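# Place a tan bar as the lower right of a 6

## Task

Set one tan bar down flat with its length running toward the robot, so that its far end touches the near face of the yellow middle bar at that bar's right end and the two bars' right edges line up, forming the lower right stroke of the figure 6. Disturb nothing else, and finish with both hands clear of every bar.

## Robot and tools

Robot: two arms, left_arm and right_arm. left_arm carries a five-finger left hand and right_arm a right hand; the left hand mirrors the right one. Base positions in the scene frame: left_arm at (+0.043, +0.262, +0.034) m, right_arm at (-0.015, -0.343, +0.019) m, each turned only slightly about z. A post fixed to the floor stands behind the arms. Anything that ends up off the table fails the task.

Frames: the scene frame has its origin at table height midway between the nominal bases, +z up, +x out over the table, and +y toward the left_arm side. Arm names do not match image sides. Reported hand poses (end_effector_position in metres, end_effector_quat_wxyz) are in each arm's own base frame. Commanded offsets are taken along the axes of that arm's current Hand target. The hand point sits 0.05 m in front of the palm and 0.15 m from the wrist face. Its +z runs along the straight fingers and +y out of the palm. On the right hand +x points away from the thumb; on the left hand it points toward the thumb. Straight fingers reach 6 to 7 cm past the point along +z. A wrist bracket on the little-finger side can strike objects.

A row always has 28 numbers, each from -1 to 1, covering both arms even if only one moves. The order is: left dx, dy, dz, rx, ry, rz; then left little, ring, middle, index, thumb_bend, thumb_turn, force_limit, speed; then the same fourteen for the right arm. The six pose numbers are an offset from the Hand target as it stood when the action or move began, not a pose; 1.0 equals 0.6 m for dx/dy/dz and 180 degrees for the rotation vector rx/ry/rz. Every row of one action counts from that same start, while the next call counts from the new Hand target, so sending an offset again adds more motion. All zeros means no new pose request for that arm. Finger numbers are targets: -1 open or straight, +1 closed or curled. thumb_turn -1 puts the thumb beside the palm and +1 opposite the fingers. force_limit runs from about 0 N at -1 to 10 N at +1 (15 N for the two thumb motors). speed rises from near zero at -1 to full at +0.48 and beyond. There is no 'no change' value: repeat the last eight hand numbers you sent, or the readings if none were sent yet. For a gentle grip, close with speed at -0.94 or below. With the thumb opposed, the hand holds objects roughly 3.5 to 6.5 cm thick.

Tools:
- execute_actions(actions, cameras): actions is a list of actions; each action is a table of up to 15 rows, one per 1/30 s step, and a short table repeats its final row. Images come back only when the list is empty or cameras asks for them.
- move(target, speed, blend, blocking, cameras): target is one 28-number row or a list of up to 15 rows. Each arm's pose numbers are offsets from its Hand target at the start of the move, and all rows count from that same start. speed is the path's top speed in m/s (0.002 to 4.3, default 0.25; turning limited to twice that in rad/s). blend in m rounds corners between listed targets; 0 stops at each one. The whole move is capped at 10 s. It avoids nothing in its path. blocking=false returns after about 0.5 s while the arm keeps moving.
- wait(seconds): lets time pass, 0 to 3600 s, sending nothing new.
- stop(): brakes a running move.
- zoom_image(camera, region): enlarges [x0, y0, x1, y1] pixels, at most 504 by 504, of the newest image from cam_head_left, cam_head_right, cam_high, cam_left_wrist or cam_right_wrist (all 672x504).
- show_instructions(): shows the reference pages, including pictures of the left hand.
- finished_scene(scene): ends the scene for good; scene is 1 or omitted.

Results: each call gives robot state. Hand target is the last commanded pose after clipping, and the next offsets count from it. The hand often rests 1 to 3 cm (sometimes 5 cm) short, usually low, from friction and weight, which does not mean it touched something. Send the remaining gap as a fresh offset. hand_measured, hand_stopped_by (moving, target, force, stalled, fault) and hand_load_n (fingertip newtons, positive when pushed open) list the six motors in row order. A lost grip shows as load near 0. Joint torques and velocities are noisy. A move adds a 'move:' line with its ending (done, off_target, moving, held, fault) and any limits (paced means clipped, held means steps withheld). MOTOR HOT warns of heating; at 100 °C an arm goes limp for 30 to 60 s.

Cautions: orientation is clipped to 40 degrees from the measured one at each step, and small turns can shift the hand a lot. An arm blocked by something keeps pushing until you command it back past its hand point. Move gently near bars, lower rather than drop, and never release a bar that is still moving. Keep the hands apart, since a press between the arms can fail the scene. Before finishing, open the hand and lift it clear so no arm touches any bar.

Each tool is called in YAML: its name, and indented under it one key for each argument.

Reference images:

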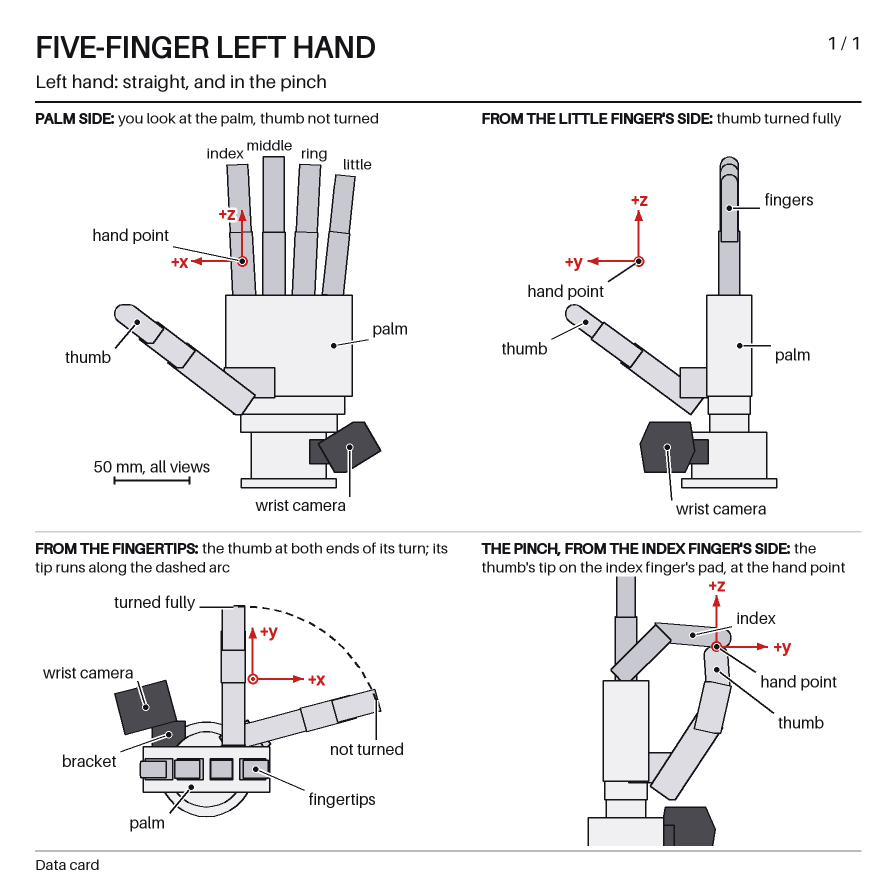

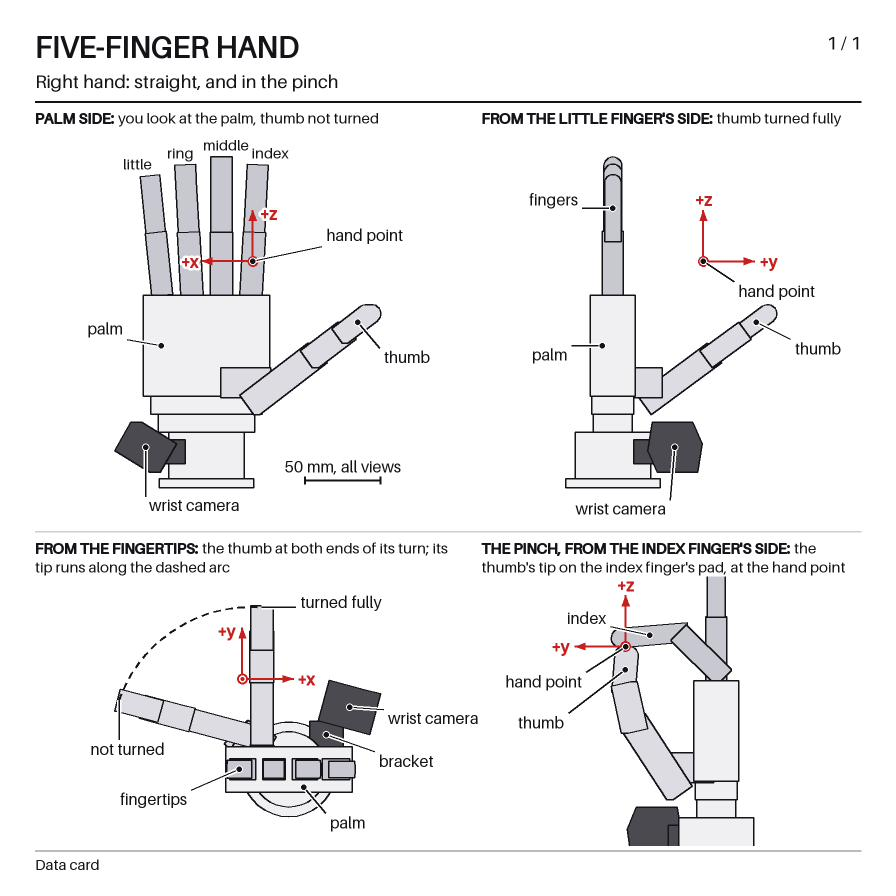

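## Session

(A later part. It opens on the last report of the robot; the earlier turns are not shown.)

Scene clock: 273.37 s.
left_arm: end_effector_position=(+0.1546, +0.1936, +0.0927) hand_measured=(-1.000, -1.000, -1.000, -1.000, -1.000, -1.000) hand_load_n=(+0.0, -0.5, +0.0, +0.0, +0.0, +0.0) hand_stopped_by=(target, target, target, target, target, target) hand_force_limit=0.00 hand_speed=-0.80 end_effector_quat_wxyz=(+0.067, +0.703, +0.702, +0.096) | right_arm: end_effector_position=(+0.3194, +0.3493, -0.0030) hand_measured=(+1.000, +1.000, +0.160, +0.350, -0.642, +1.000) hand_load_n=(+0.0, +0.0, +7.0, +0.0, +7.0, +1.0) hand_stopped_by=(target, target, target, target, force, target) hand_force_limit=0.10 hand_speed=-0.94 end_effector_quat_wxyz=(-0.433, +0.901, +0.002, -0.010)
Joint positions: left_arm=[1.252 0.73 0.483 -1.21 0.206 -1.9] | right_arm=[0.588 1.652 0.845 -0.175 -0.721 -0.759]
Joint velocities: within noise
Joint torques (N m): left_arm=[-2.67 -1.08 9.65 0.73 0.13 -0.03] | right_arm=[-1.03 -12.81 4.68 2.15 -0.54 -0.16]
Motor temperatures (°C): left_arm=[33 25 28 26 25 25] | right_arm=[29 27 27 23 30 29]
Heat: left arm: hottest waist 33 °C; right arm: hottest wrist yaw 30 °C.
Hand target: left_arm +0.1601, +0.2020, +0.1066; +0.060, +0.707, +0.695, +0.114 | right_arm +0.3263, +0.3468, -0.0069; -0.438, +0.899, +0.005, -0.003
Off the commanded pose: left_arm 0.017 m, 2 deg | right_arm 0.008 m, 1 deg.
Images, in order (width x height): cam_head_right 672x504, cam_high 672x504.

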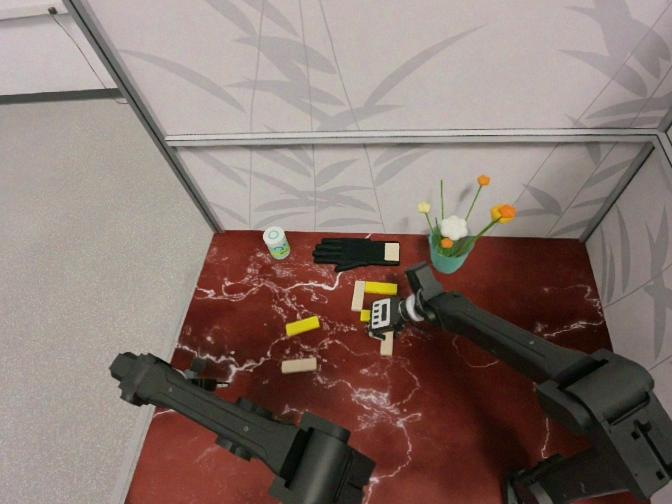

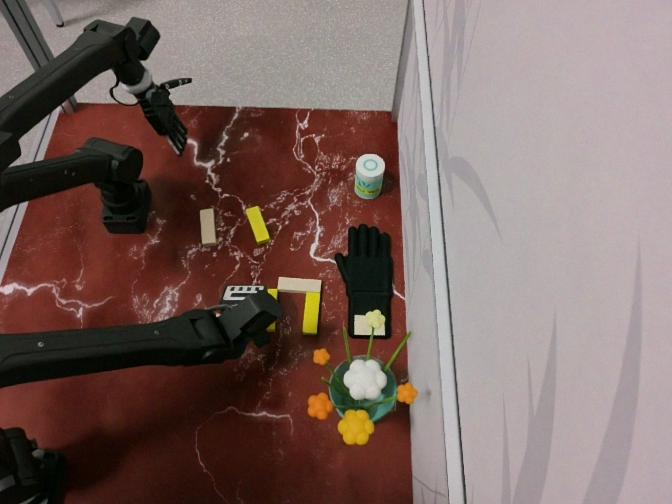

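move:
  target:
    - [0,0,0,0,0,0,-1,-1,-1,-1,-1,-1,0,-0.8,0.0034,-0.0803,-0.0597,0,0.0044,0.0034,1,1,0.16,0.35,-0.5,1,0.1,-0.94]
    - [0,0,0,0,0,0,-1,-1,-1,-1,-1,-1,0,-0.8,0.0034,-0.0015,0.0019,0,0.0044,0.0034,1,1,0.16,0.35,-0.5,1,0.1,-0.94]
  speed: [0.08,0.05]
  cameras: ["cam_right_wrist","cam_head_left","cam_head_right"]

zoom_image:
  camera: "cam_head_left"
  region: [375, 325, 405, 360]

zoom_image:
  camera: "cam_right_wrist"
  region: [340, 0, 620, 210]

zoom_image:
  camera: "cam_head_right"
  region: [370, 325, 400, 360]

Scene clock: 277.17 s.
left_arm: end_effector_position=(+0.1546, +0.1936, +0.0927) hand_measured=(-1.000, -1.000, -1.000, -1.000, -1.000, -1.000) hand_load_n=(+0.0, +0.0, +0.0, +0.0, +0.0, +0.0) hand_stopped_by=(target, target, target, target, target, target) hand_force_limit=0.00 hand_speed=-0.80 end_effector_quat_wxyz=(+0.067, +0.703, +0.702, +0.096) | right_arm: end_effector_position=(+0.3222, +0.3511, -0.0025) hand_measured=(+1.000, +1.000, +0.160, +0.350, -0.642, +1.000) hand_load_n=(+0.0, +0.0, +7.0, +0.0, +7.0, +1.0) hand_stopped_by=(target, target, target, target, force, target) hand_force_limit=0.10 hand_speed=-0.94 end_effector_quat_wxyz=(-0.436, +0.900, +0.004, -0.005)
Joint positions: left_arm=[1.252 0.73 0.483 -1.21 0.206 -1.9] | right_arm=[0.588 1.654 0.845 -0.159 -0.721 -0.759]
Joint velocities: left_arm=[within noise] | right_arm=[-0.005 0.005 0.002 0.007 -0.154 -0.022]
Joint torques (N m): left_arm=[-2.67 -0.97 9.63 0.76 0.13 -0.02] | right_arm=[-0.85 -12.98 4.56 2.24 -0.17 0.06]
Heat: left arm: hottest waist 33 °C; right arm: hottest wrist yaw 30 °C.
Hand target: left_arm +0.1601, +0.2020, +0.1066; +0.060, +0.707, +0.695, +0.114 | right_arm +0.3283, +0.3482, -0.0069; -0.438, +0.899, -0.003, +0.001
Off the commanded pose: left_arm 0.017 m, 2 deg | right_arm 0.008 m, 1 deg.
move: done
Images, in order (width x height): cam_head_left 672x504, cam_head_right 672x504, cam_right_wrist 672x504.

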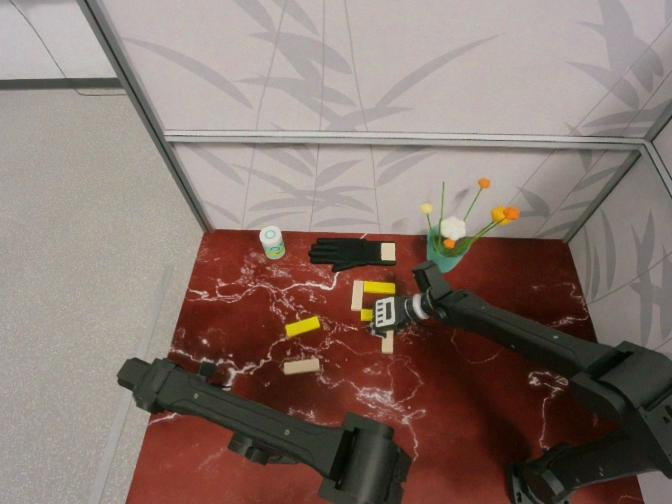

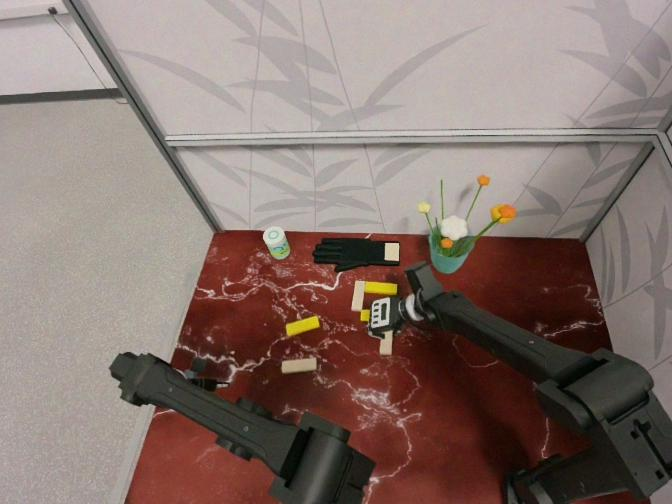

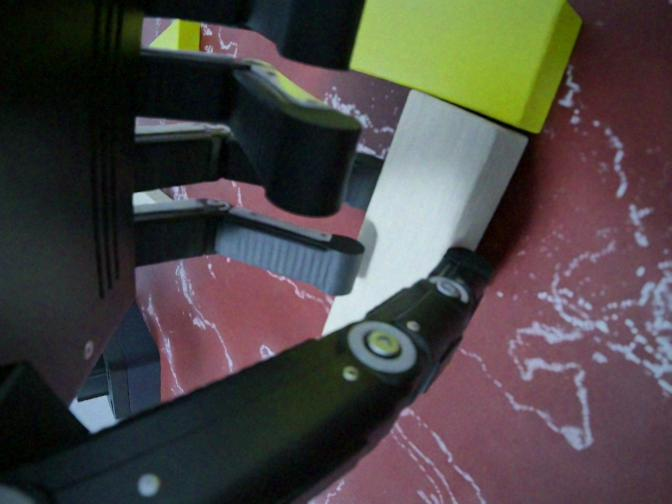

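Scaled by 14.400.

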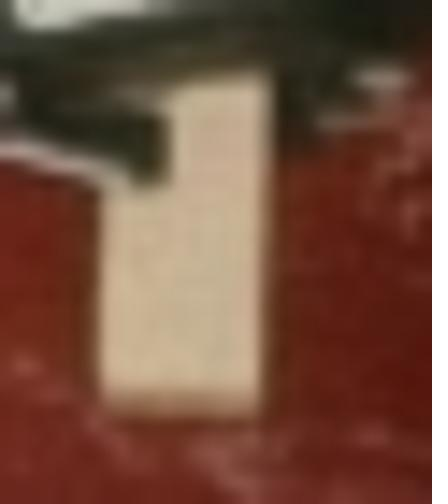

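Scaled by 1.800 from the camera's image (finer frame: 960x720).

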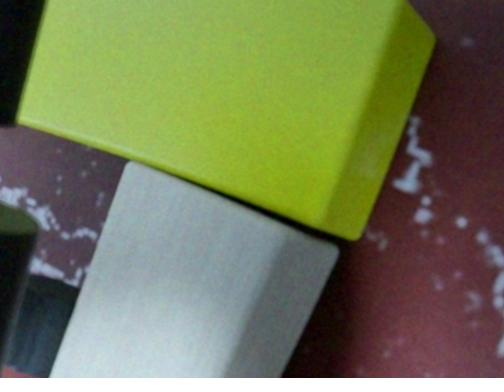

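Scaled by 14.400.

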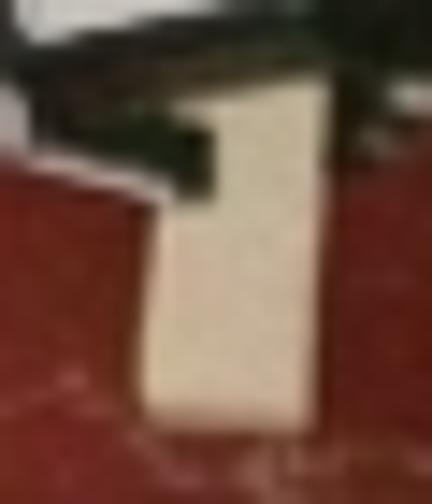

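move:
  target:
    - [0,0,0,0,0,0,-1,-1,-1,-1,-1,-1,0,-0.8,0,0,0,0,0,0,1,1,0.16,0.35,-0.9,1,0.1,-0.8]
    - [0,0,0,0,0,0,-1,-1,-1,-1,-1,-1,0,-0.8,0,0,0,0,0,0,1,1,0.08,0.15,-1,1,0.1,-0.7]
  cameras: ["cam_right_wrist","cam_head_left"]

zoom_image:
  camera: "cam_right_wrist"
  region: [340, 0, 620, 210]

Scene clock: 279.83 s.
left_arm: end_effector_position=(+0.1546, +0.1936, +0.0927) hand_measured=(-1.000, -1.000, -1.000, -1.000, -1.000, -1.000) hand_load_n=(+0.0, +0.0, +0.0, +0.0, +0.0, +0.0) hand_stopped_by=(target, target, target, target, target, target) hand_force_limit=0.00 hand_speed=-0.80 end_effector_quat_wxyz=(+0.067, +0.703, +0.702, +0.096) | right_arm: end_effector_position=(+0.3222, +0.3511, -0.0025) hand_measured=(+1.000, +1.000, +0.080, +0.150, -1.000, +1.000) hand_load_n=(+0.0, +0.5, +0.0, +0.0, +0.0, +0.0) hand_stopped_by=(target, target, target, target, target, target) hand_force_limit=0.10 hand_speed=-0.70 end_effector_quat_wxyz=(-0.436, +0.900, +0.004, -0.005)
Joint positions: left_arm=[1.252 0.73 0.483 -1.21 0.206 -1.9] | right_arm=[0.588 1.654 0.845 -0.159 -0.721 -0.759]
Joint torques (N m): left_arm=[-2.67 -1.08 9.63 0.73 0.13 -0.02] | right_arm=[-0.91 -12.92 4.57 2.24 -0.16 0.06]
Heat: left arm: hottest waist 33 °C; right arm: hottest wrist yaw 30 °C.
Hand target: left_arm +0.1601, +0.2020, +0.1066; +0.060, +0.707, +0.695, +0.114 | right_arm +0.3283, +0.3482, -0.0069; -0.438, +0.899, -0.003, +0.001
Off the commanded pose: left_arm 0.017 m, 2 deg | right_arm 0.008 m, 1 deg.
move: done
Images, in order (width x height): cam_head_left 672x504, cam_right_wrist 672x504.

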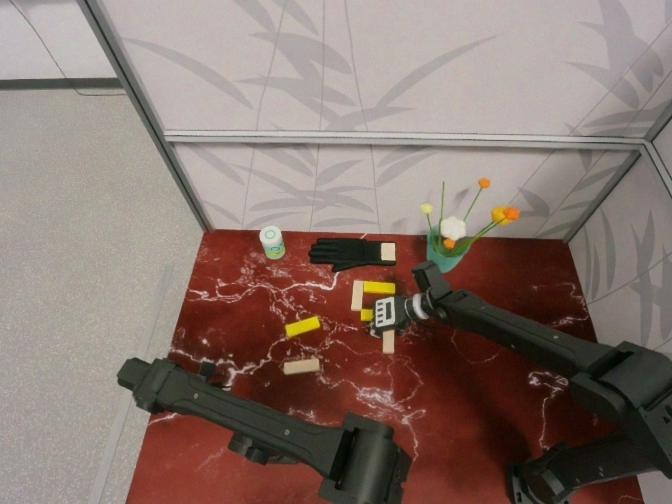

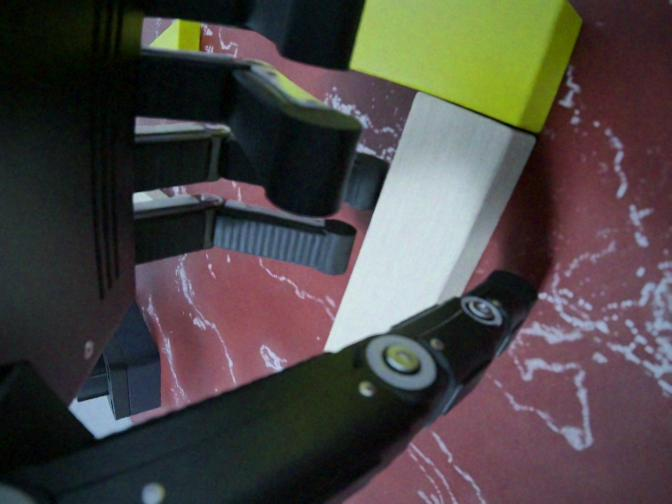

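Scaled by 1.800 from the camera's image (finer frame: 960x720).

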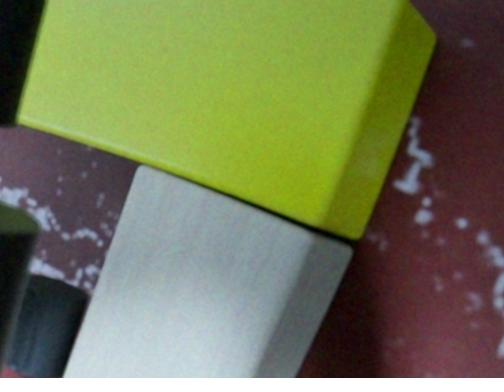

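move:
  target: [0,0,0,0,0,0,-1,-1,-1,-1,-1,-1,0,-0.8,0.0067,-0.1225,-0.0871,0,0,0,1,1,0.08,0.15,-1,1,0.1,-0.7]
  speed: 0.1
  cameras: ["cam_right_wrist","cam_head_left"]

zoom_image:
  camera: "cam_head_left"
  region: [345, 280, 425, 360]

Scene clock: 281.93 s.
left_arm: end_effector_position=(+0.1546, +0.1936, +0.0927) hand_measured=(-1.000, -1.000, -1.000, -1.000, -1.000, -1.000) hand_load_n=(+0.0, +0.0, +0.0, +0.0, +0.0, +0.0) hand_stopped_by=(target, target, target, target, target, target) hand_force_limit=0.00 hand_speed=-0.80 end_effector_quat_wxyz=(+0.067, +0.703, +0.702, +0.096) | right_arm: end_effector_position=(+0.3113, +0.3439, +0.0592) hand_measured=(+1.000, +1.000, +0.080, +0.150, -1.000, +1.000) hand_load_n=(+0.5, +0.0, +0.0, +0.0, +0.0, +0.0) hand_stopped_by=(target, target, target, target, target, target) hand_force_limit=0.10 hand_speed=-0.70 end_effector_quat_wxyz=(-0.425, +0.905, -0.006, -0.021)
Joint positions: left_arm=[1.252 0.73 0.483 -1.21 0.206 -1.9] | right_arm=[0.588 1.519 0.9 -0.391 -0.719 -0.753]
Joint torques (N m): left_arm=[-2.73 -1.14 9.65 0.72 0.13 -0.03] | right_arm=[-0.67 -14.1 9.05 0.69 -0.16 0.05]
Heat: left arm: hottest waist 33 °C; right arm: hottest wrist yaw 30 °C.
Hand target: left_arm +0.1601, +0.2020, +0.1066; +0.060, +0.707, +0.695, +0.114 | right_arm +0.3324, +0.3523, +0.0832; -0.438, +0.899, -0.003, +0.001
Off the commanded pose: left_arm 0.017 m, 2 deg | right_arm 0.033 m, 3 deg.
move: off_target (right_arm)
Images, in order (width x height): cam_head_left 672x504, cam_right_wrist 672x504.

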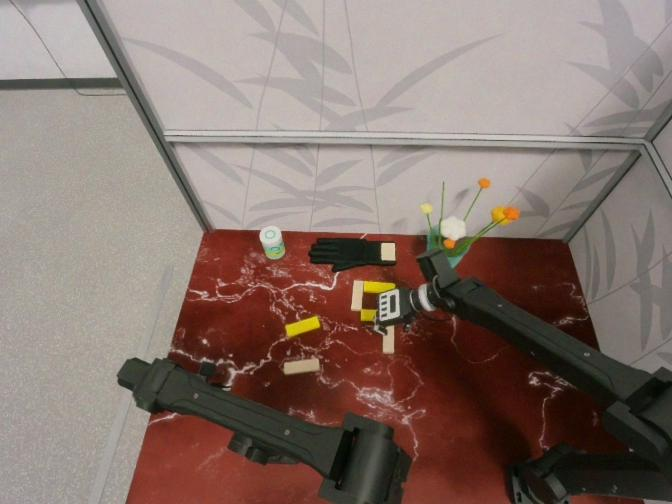

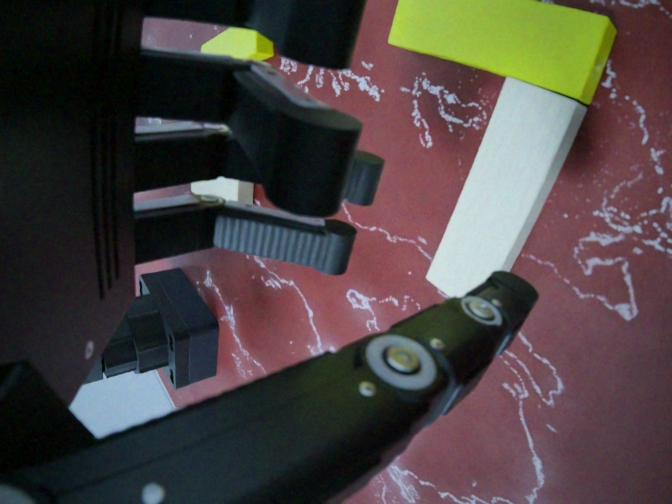

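Scaled by 6.300.

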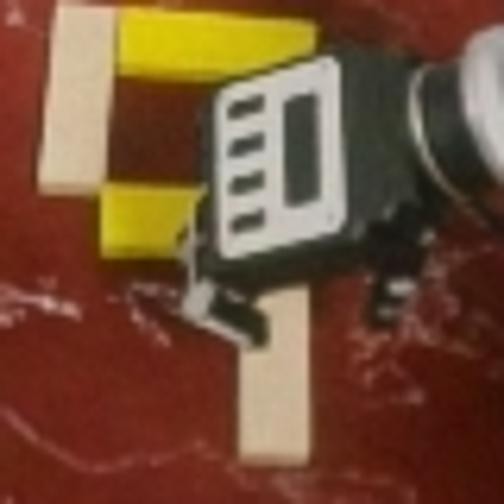

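move:
  target:
    - [0,0,0,0,0,0,-1,-1,-1,-1,-1,-1,0,-0.8,0,-0.032,-0.0673,0,0,0,1,1,0.08,0.15,-1,1,0.1,-0.7]
    - [0,0,0,0,0,0,-1,-1,-1,-1,-1,-1,0,-0.8,-0.1813,0.1051,-0.3424,0,0,0,1,1,0.08,0.15,-1,1,0.1,-0.7]
  speed: 0.15
  blend: [0.03,0]
  cameras: ["all"]

zoom_image:
  camera: "cam_head_left"
  region: [345, 280, 425, 360]

zoom_image:
  camera: "cam_high"
  region: [215, 265, 335, 345]

zoom_image:
  camera: "cam_head_right"
  region: [345, 280, 425, 360]

Scene clock: 285.30 s.
left_arm: end_effector_position=(+0.1546, +0.1936, +0.0927) hand_measured=(-1.000, -1.000, -1.000, -1.000, -1.000, -1.000) hand_load_n=(+0.0, +0.0, +0.0, +0.0, +0.0, +0.0) hand_stopped_by=(target, target, target, target, target, target) hand_force_limit=0.00 hand_speed=-0.80 end_effector_quat_wxyz=(+0.067, +0.703, +0.702, +0.096) | right_arm: end_effector_position=(+0.2204, +0.1526, +0.1565) hand_measured=(+1.000, +1.000, +0.080, +0.150, -1.000, +1.000) hand_load_n=(+0.0, +0.0, +0.0, +0.0, +0.0, +0.0) hand_stopped_by=(target, target, target, target, target, target) hand_force_limit=0.10 hand_speed=-0.70 end_effector_quat_wxyz=(-0.434, +0.901, -0.008, -0.003)
Joint positions: left_arm=[1.252 0.73 0.483 -1.21 0.206 -1.9] | right_arm=[0.151 0.985 0.756 -1.154 -0.883 -1.313]
Joint torques (N m): left_arm=[-2.78 -0.97 9.65 0.75 0.13 -0.03] | right_arm=[-0.97 -5.01 6.74 0.08 -0.78 -0.15]
Heat: left arm: hottest waist 33 °C; right arm: hottest wrist yaw 30 °C.
Hand target: left_arm +0.1601, +0.2020, +0.1066; +0.060, +0.707, +0.695, +0.114 | right_arm +0.2223, +0.1522, +0.1600; -0.438, +0.899, -0.003, +0.001
Off the commanded pose: left_arm 0.017 m, 2 deg | right_arm 0.004 m, 1 deg.
move: done; blend cut to 0.0224 m at target 1

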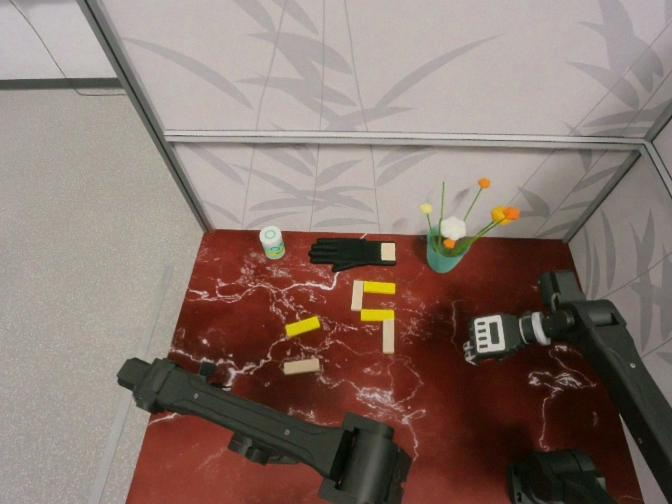

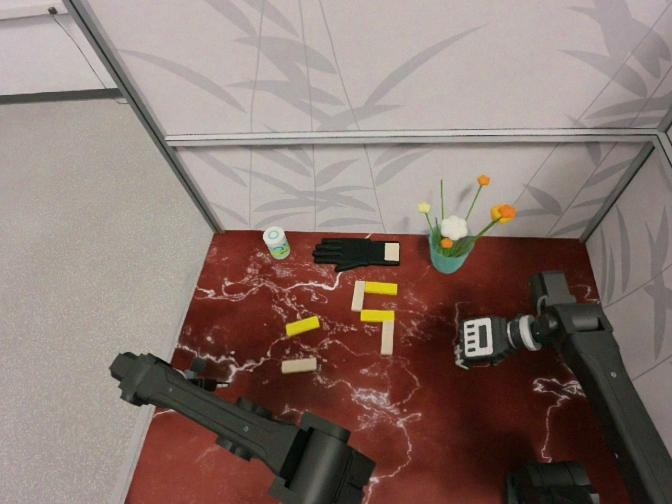

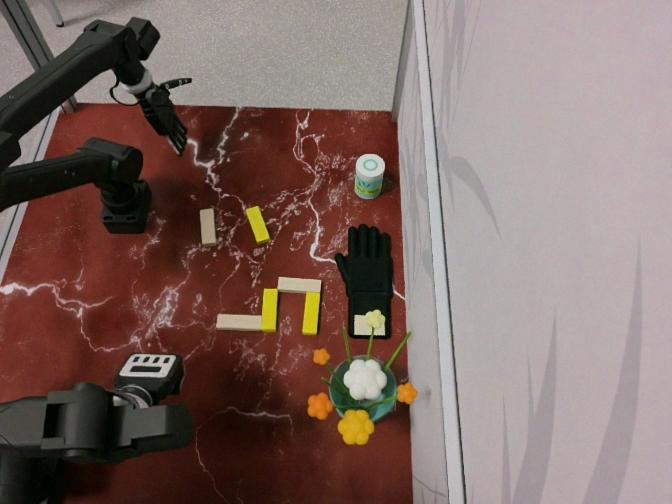

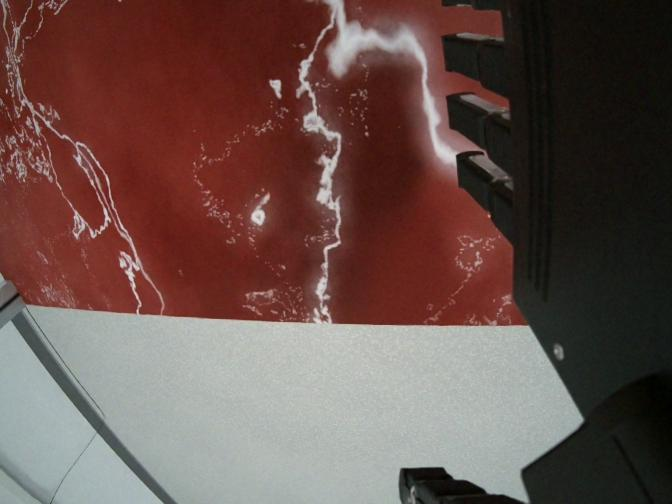

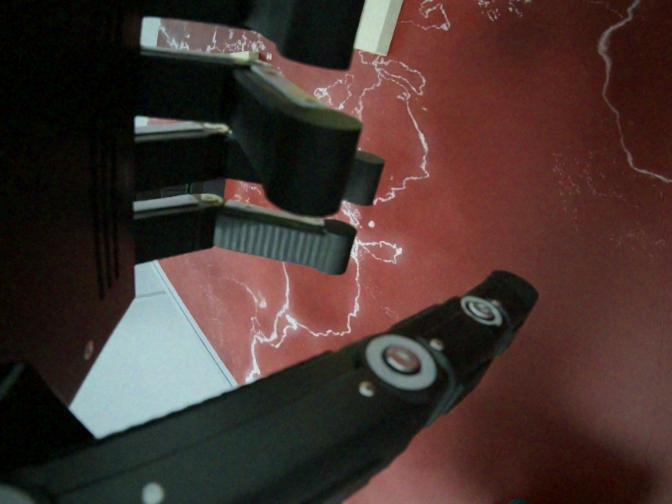

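Scaled by 6.300.

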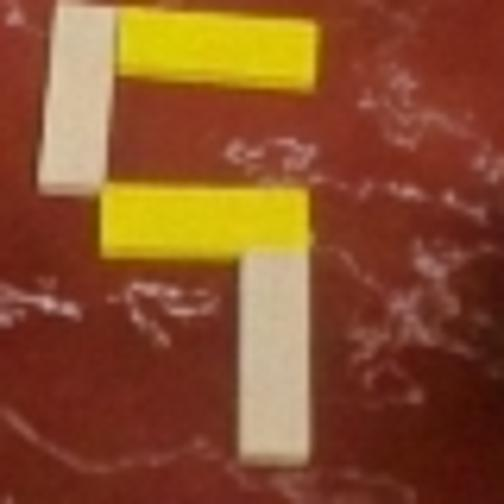

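Scaled by 4.200.

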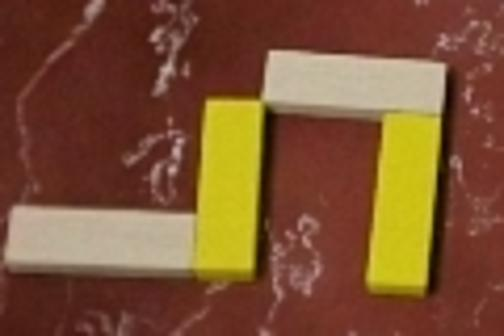

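Scaled by 6.300.

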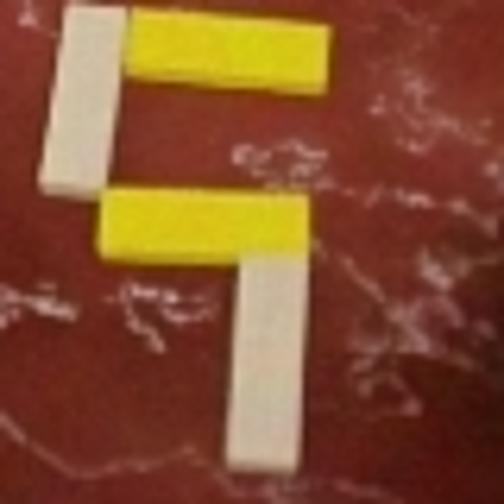

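move:
  target: [0,0,0,0,0,0,-1,-1,-1,-1,-1,-1,0,-0.8,0.2283,-0.116,0.2833,0,0,0,1,0,1,1,-1,-1,0.1,-0.1]
  speed: 0.15
  cameras: ["all"]

Scene clock: 290.33 s.
left_arm: end_effector_position=(+0.1546, +0.1936, +0.0927) hand_measured=(-1.000, -1.000, -1.000, -1.000, -1.000, -1.000) hand_load_n=(+0.0, +0.0, +0.0, +0.0, +0.0, +0.5) hand_stopped_by=(target, target, target, target, target, target) hand_force_limit=0.00 hand_speed=-0.80 end_effector_quat_wxyz=(+0.067, +0.703, +0.702, +0.096) | right_arm: end_effector_position=(+0.3378, +0.3138, +0.0937) hand_measured=(+1.000, +0.000, +1.000, +1.000, -1.000, -1.000) hand_load_n=(+0.0, +0.0, +0.0, +0.0, +0.0, +0.0) hand_stopped_by=(target, target, target, target, target, target) hand_force_limit=0.10 hand_speed=-0.10 end_effector_quat_wxyz=(-0.426, +0.904, -0.009, -0.021)
Joint positions: left_arm=[1.252 0.73 0.483 -1.21 0.206 -1.9] | right_arm=[0.495 1.49 0.981 -0.572 -0.765 -0.856]
Joint torques (N m): left_arm=[-2.73 -0.97 9.66 0.72 0.12 -0.02] | right_arm=[0.5 -11.81 9.65 1.96 -0.21 0.09]
Heat: left arm: hottest waist 33 °C; right arm: hottest wrist yaw 30 °C.
Hand target: left_arm +0.1601, +0.2020, +0.1066; +0.060, +0.707, +0.695, +0.114 | right_arm +0.3604, +0.3282, +0.1102; -0.438, +0.899, -0.003, +0.001
Off the commanded pose: left_arm 0.017 m, 2 deg | right_arm 0.032 m, 3 deg.
move: off_target (right_arm)

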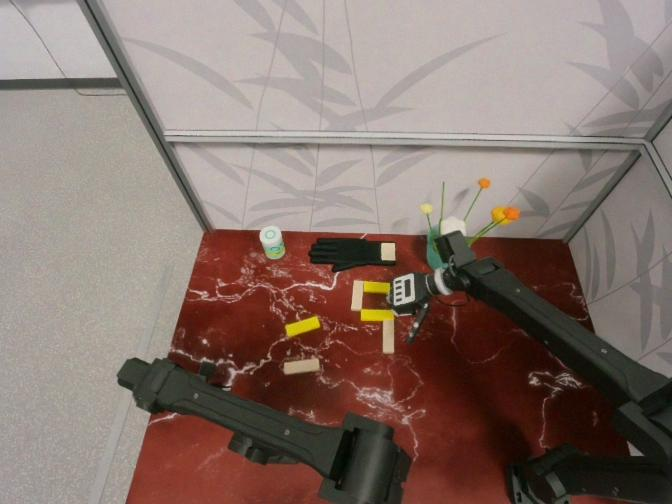

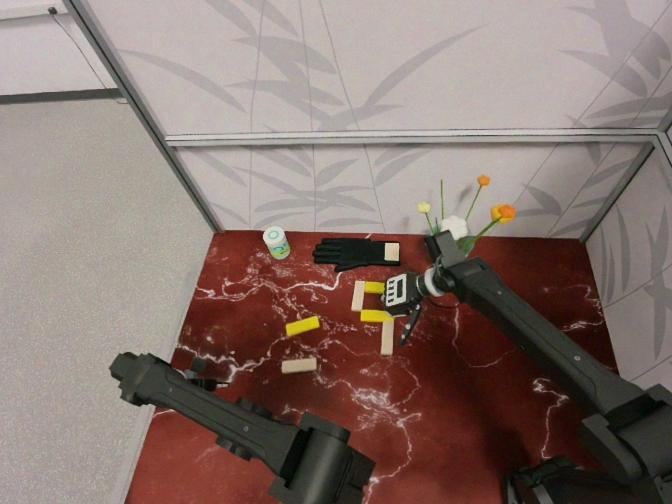

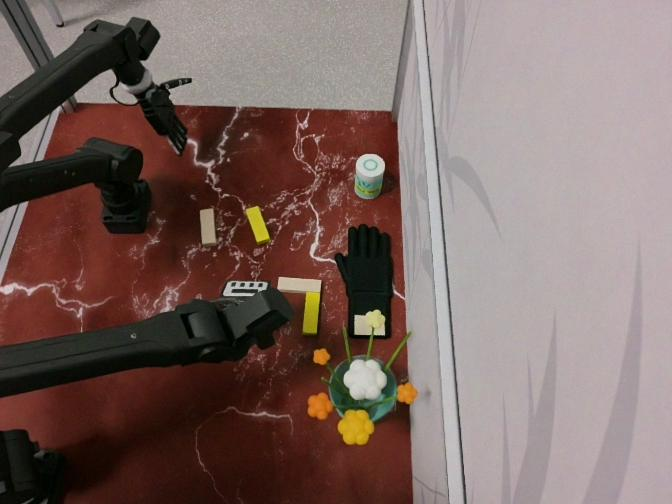

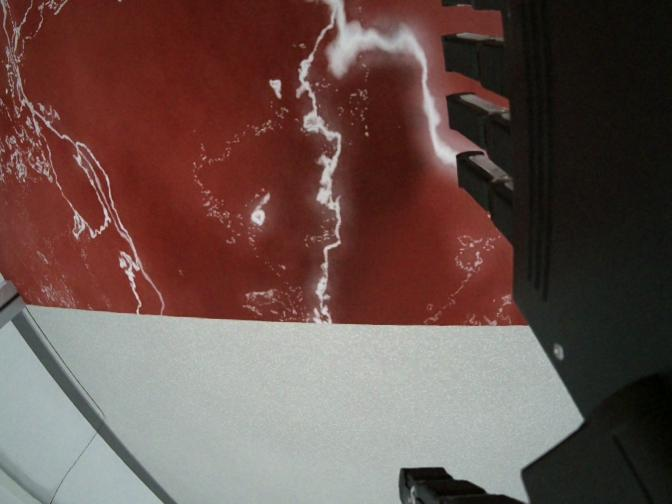

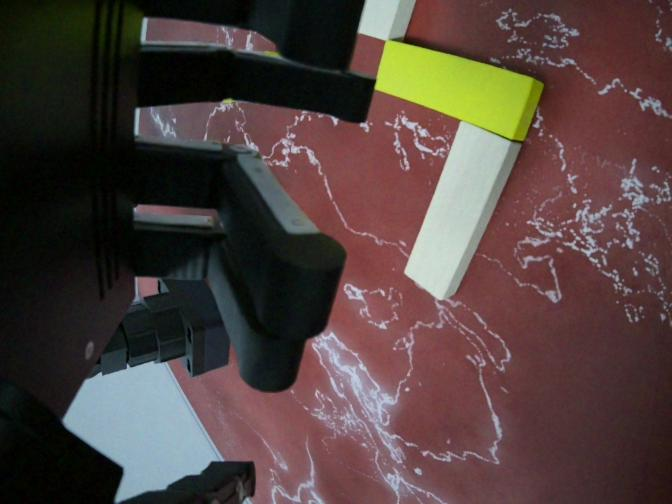

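move:
  target: [0,0,0,0,0,0,-1,-1,-1,-1,-1,-1,0,-0.8,0.0415,-0.0156,0.0199,0,0.131,0.102,1,1,0,1,-1,-1,0.1,-0.1]
  speed: 0.12
  cameras: ["all"]

Scene clock: 295.37 s.
left_arm: end_effector_position=(+0.1546, +0.1936, +0.0927) hand_measured=(-1.000, -1.000, -1.000, -1.000, -1.000, -1.000) hand_load_n=(+0.0, +0.0, +0.0, +0.0, -0.5, +0.0) hand_stopped_by=(target, target, target, target, target, target) hand_force_limit=0.00 hand_speed=-0.80 end_effector_quat_wxyz=(+0.067, +0.703, +0.702, +0.096) | right_arm: end_effector_position=(+0.3877, +0.3345, +0.0989) hand_measured=(+1.000, +1.000, +0.000, +1.000, -1.000, -1.000) hand_load_n=(+0.0, +0.5, +0.0, +0.0, +0.5, +0.0) hand_stopped_by=(target, target, target, target, target, target) hand_force_limit=0.10 hand_speed=-0.10 end_effector_quat_wxyz=(-0.408, +0.874, -0.240, +0.108)
Joint positions: left_arm=[1.252 0.73 0.483 -1.21 0.206 -1.9] | right_arm=[0.557 1.442 0.909 -0.227 -0.366 -0.319]
Joint torques (N m): left_arm=[-2.67 -1.08 9.63 0.73 0.12 -0.02] | right_arm=[0.62 -14.33 5.96 2.62 0.07 0.08]
Heat: left arm: hottest waist 33 °C; right arm: hottest wrist yaw 30 °C.
Hand target: left_arm +0.1601, +0.2020, +0.1066; +0.060, +0.707, +0.695, +0.114 | right_arm +0.3854, +0.3432, +0.1102; -0.423, +0.868, -0.234, +0.115
Off the commanded pose: left_arm 0.017 m, 2 deg | right_arm 0.014 m, 2 deg.
move: off_target (right_arm)

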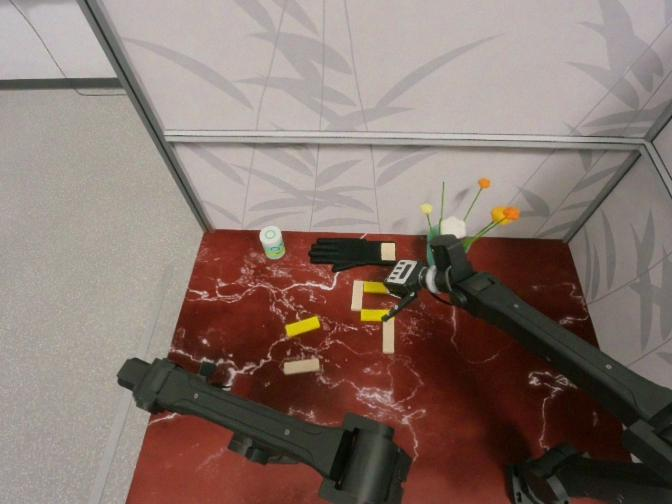

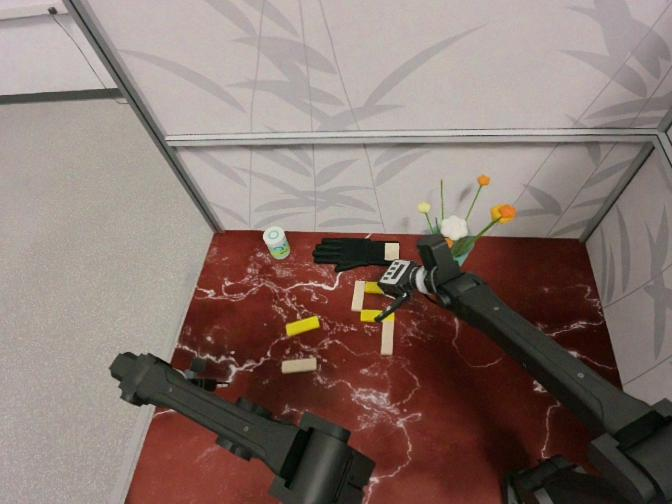

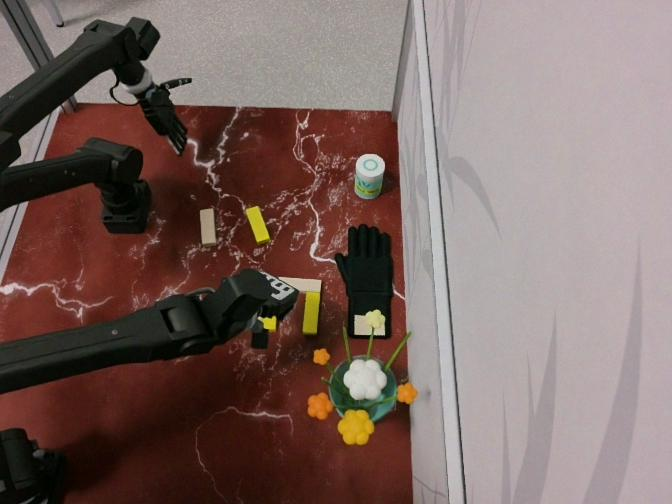

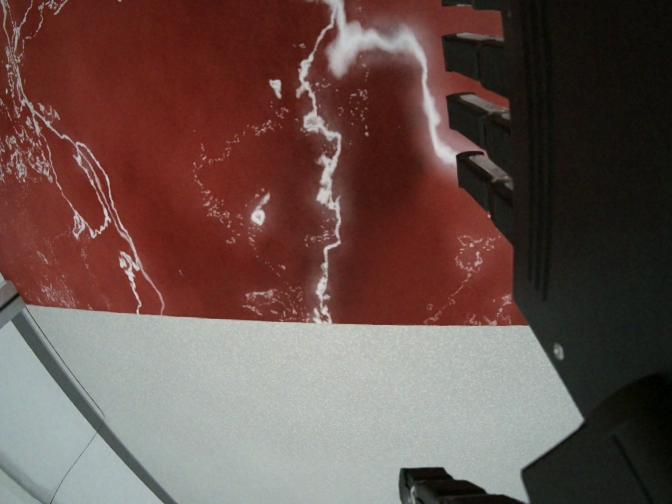

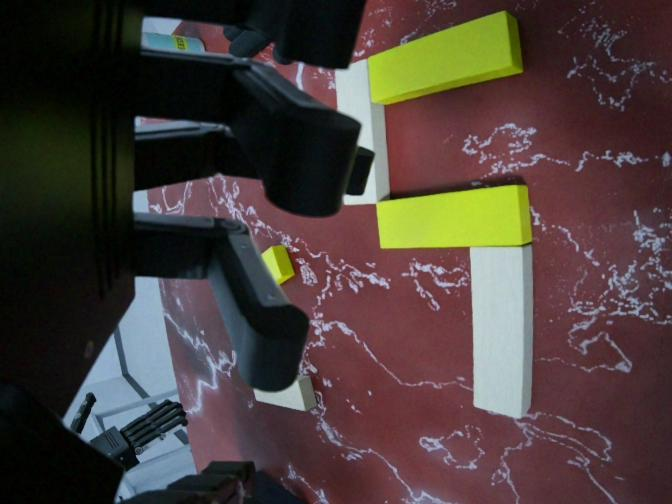

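move:
  target: [0,0,0,0,0,0,-1,-1,-1,-1,-1,-1,0,-0.8,0.0374,0.026,0.048,0,0,0,1,1,0,1,-1,-1,0.1,-0.1]
  speed: 0.12
  cameras: ["cam_head_left","cam_high","cam_right_wrist"]

Scene clock: 296.80 s.
left_arm: end_effector_position=(+0.1546, +0.1936, +0.0927) hand_measured=(-1.000, -1.000, -1.000, -1.000, -1.000, -1.000) hand_load_n=(+0.0, +0.0, +0.0, +0.0, +0.0, +0.0) hand_stopped_by=(target, target, target, target, target, target) hand_force_limit=0.00 hand_speed=-0.80 end_effector_quat_wxyz=(+0.067, +0.703, +0.702, +0.096) | right_arm: end_effector_position=(+0.3970, +0.3423, +0.0726) hand_measured=(+1.000, +1.000, +0.000, +1.000, -1.000, -1.000) hand_load_n=(+0.0, +0.5, +0.0, +0.0, +0.0, -0.5) hand_stopped_by=(target, target, target, target, target, target) hand_force_limit=0.10 hand_speed=-0.10 end_effector_quat_wxyz=(-0.411, +0.874, -0.238, +0.102)
Joint positions: left_arm=[1.252 0.73 0.483 -1.21 0.206 -1.9] | right_arm=[0.556 1.517 0.909 -0.155 -0.38 -0.319]
Joint torques (N m): left_arm=[-2.73 -1.08 9.63 0.73 0.12 -0.02] | right_arm=[-1.14 -12.86 7.05 2.62 -0.32 -0.15]
Heat: left arm: hottest waist 33 °C; right arm: hottest wrist yaw 30 °C.
Hand target: left_arm +0.1601, +0.2020, +0.1066; +0.060, +0.707, +0.695, +0.114 | right_arm +0.4114, +0.3432, +0.0802; -0.423, +0.868, -0.234, +0.115
Off the commanded pose: left_arm 0.017 m, 2 deg | right_arm 0.016 m, 2 deg.
move: off_target (right_arm)

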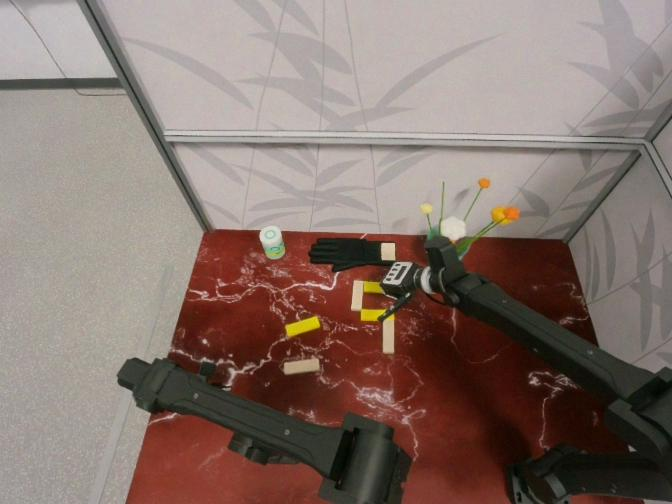

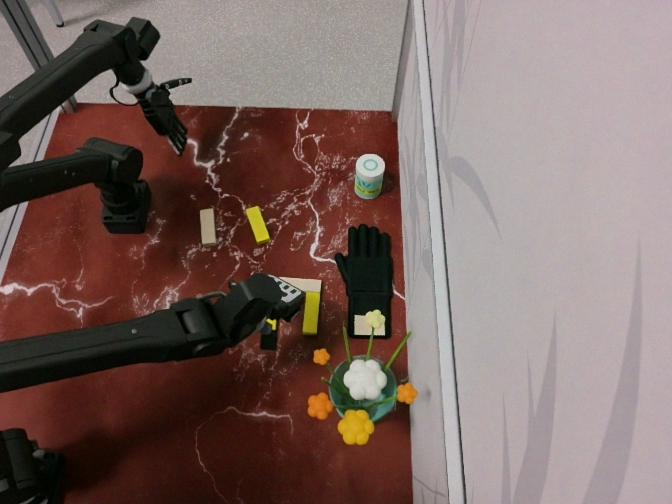

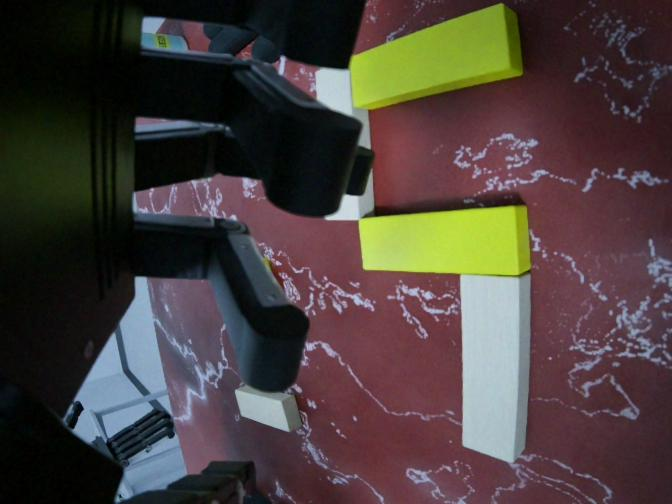

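move:
  target: [0,0,0,0,0,0,-1,-1,-1,-1,-1,-1,0,-0.8,0,0.0657,0.0514,0,0,0,1,1,0,1,-1,-1,0.1,-0.1]
  speed: 0.08
  cameras: ["cam_head_left","cam_high","cam_right_wrist"]

zoom_image:
  camera: "cam_high"
  region: [215, 265, 335, 345]

zoom_image:
  camera: "cam_head_left"
  region: [345, 270, 425, 350]

Scene clock: 298.63 s.
left_arm: end_effector_position=(+0.1546, +0.1936, +0.0927) hand_measured=(-1.000, -1.000, -1.000, -1.000, -1.000, -1.000) hand_load_n=(+0.0, -0.5, +0.0, +0.0, +0.0, +0.0) hand_stopped_by=(target, target, target, target, target, target) hand_force_limit=0.00 hand_speed=-0.80 end_effector_quat_wxyz=(+0.067, +0.703, +0.702, +0.096) | right_arm: end_effector_position=(+0.4038, +0.3465, +0.0323) hand_measured=(+1.000, +1.000, +0.000, +1.000, -1.000, -1.000) hand_load_n=(+0.0, +0.0, +0.0, +0.0, +0.0, -0.5) hand_stopped_by=(target, target, target, target, target, target) hand_force_limit=0.10 hand_speed=-0.10 end_effector_quat_wxyz=(-0.418, +0.871, -0.235, +0.109)
Joint positions: left_arm=[1.252 0.73 0.483 -1.21 0.206 -1.9] | right_arm=[0.556 1.605 0.871 -0.008 -0.38 -0.319]
Joint torques (N m): left_arm=[-2.67 -1.14 9.65 0.7 0.13 -0.02] | right_arm=[-1.08 -13.1 5.37 2.65 -0.31 -0.15]
Heat: left arm: hottest waist 33 °C; right arm: hottest wrist yaw 30 °C.
Hand target: left_arm +0.1601, +0.2020, +0.1066; +0.060, +0.707, +0.695, +0.114 | right_arm +0.4115, +0.3432, +0.0302; -0.423, +0.868, -0.234, +0.115
Off the commanded pose: left_arm 0.017 m, 2 deg | right_arm 0.009 m, 1 deg.
move: done

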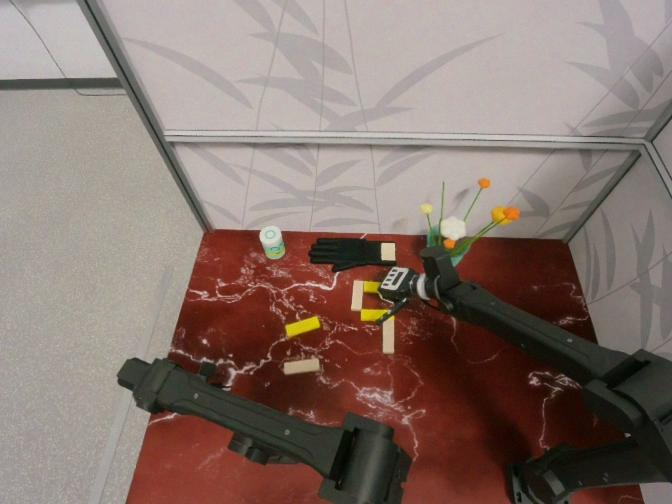

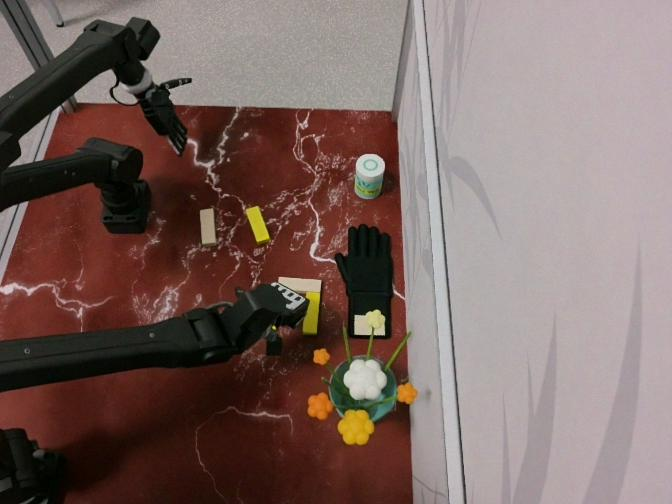

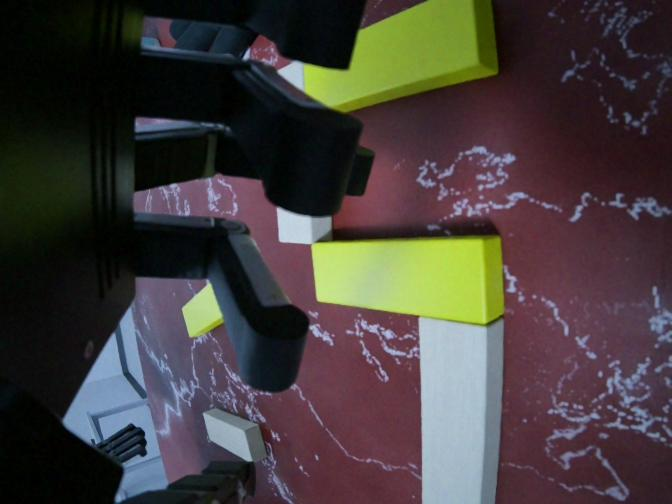

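Scaled by 4.200.

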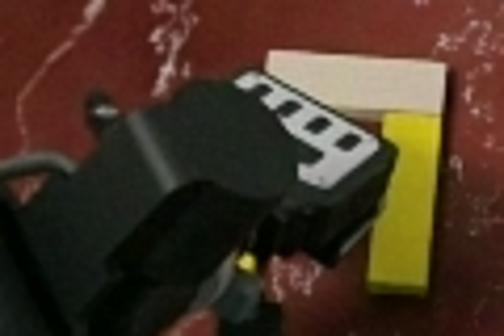

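Scaled by 6.300.

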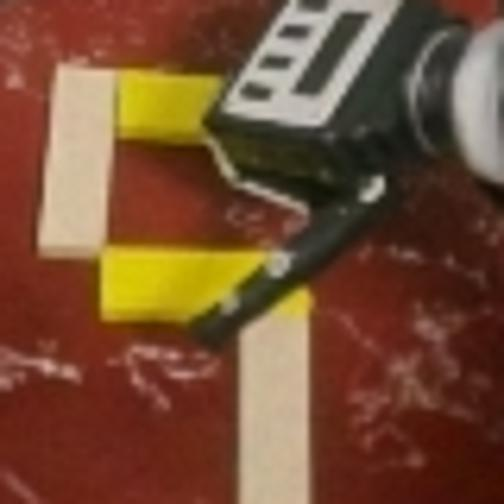

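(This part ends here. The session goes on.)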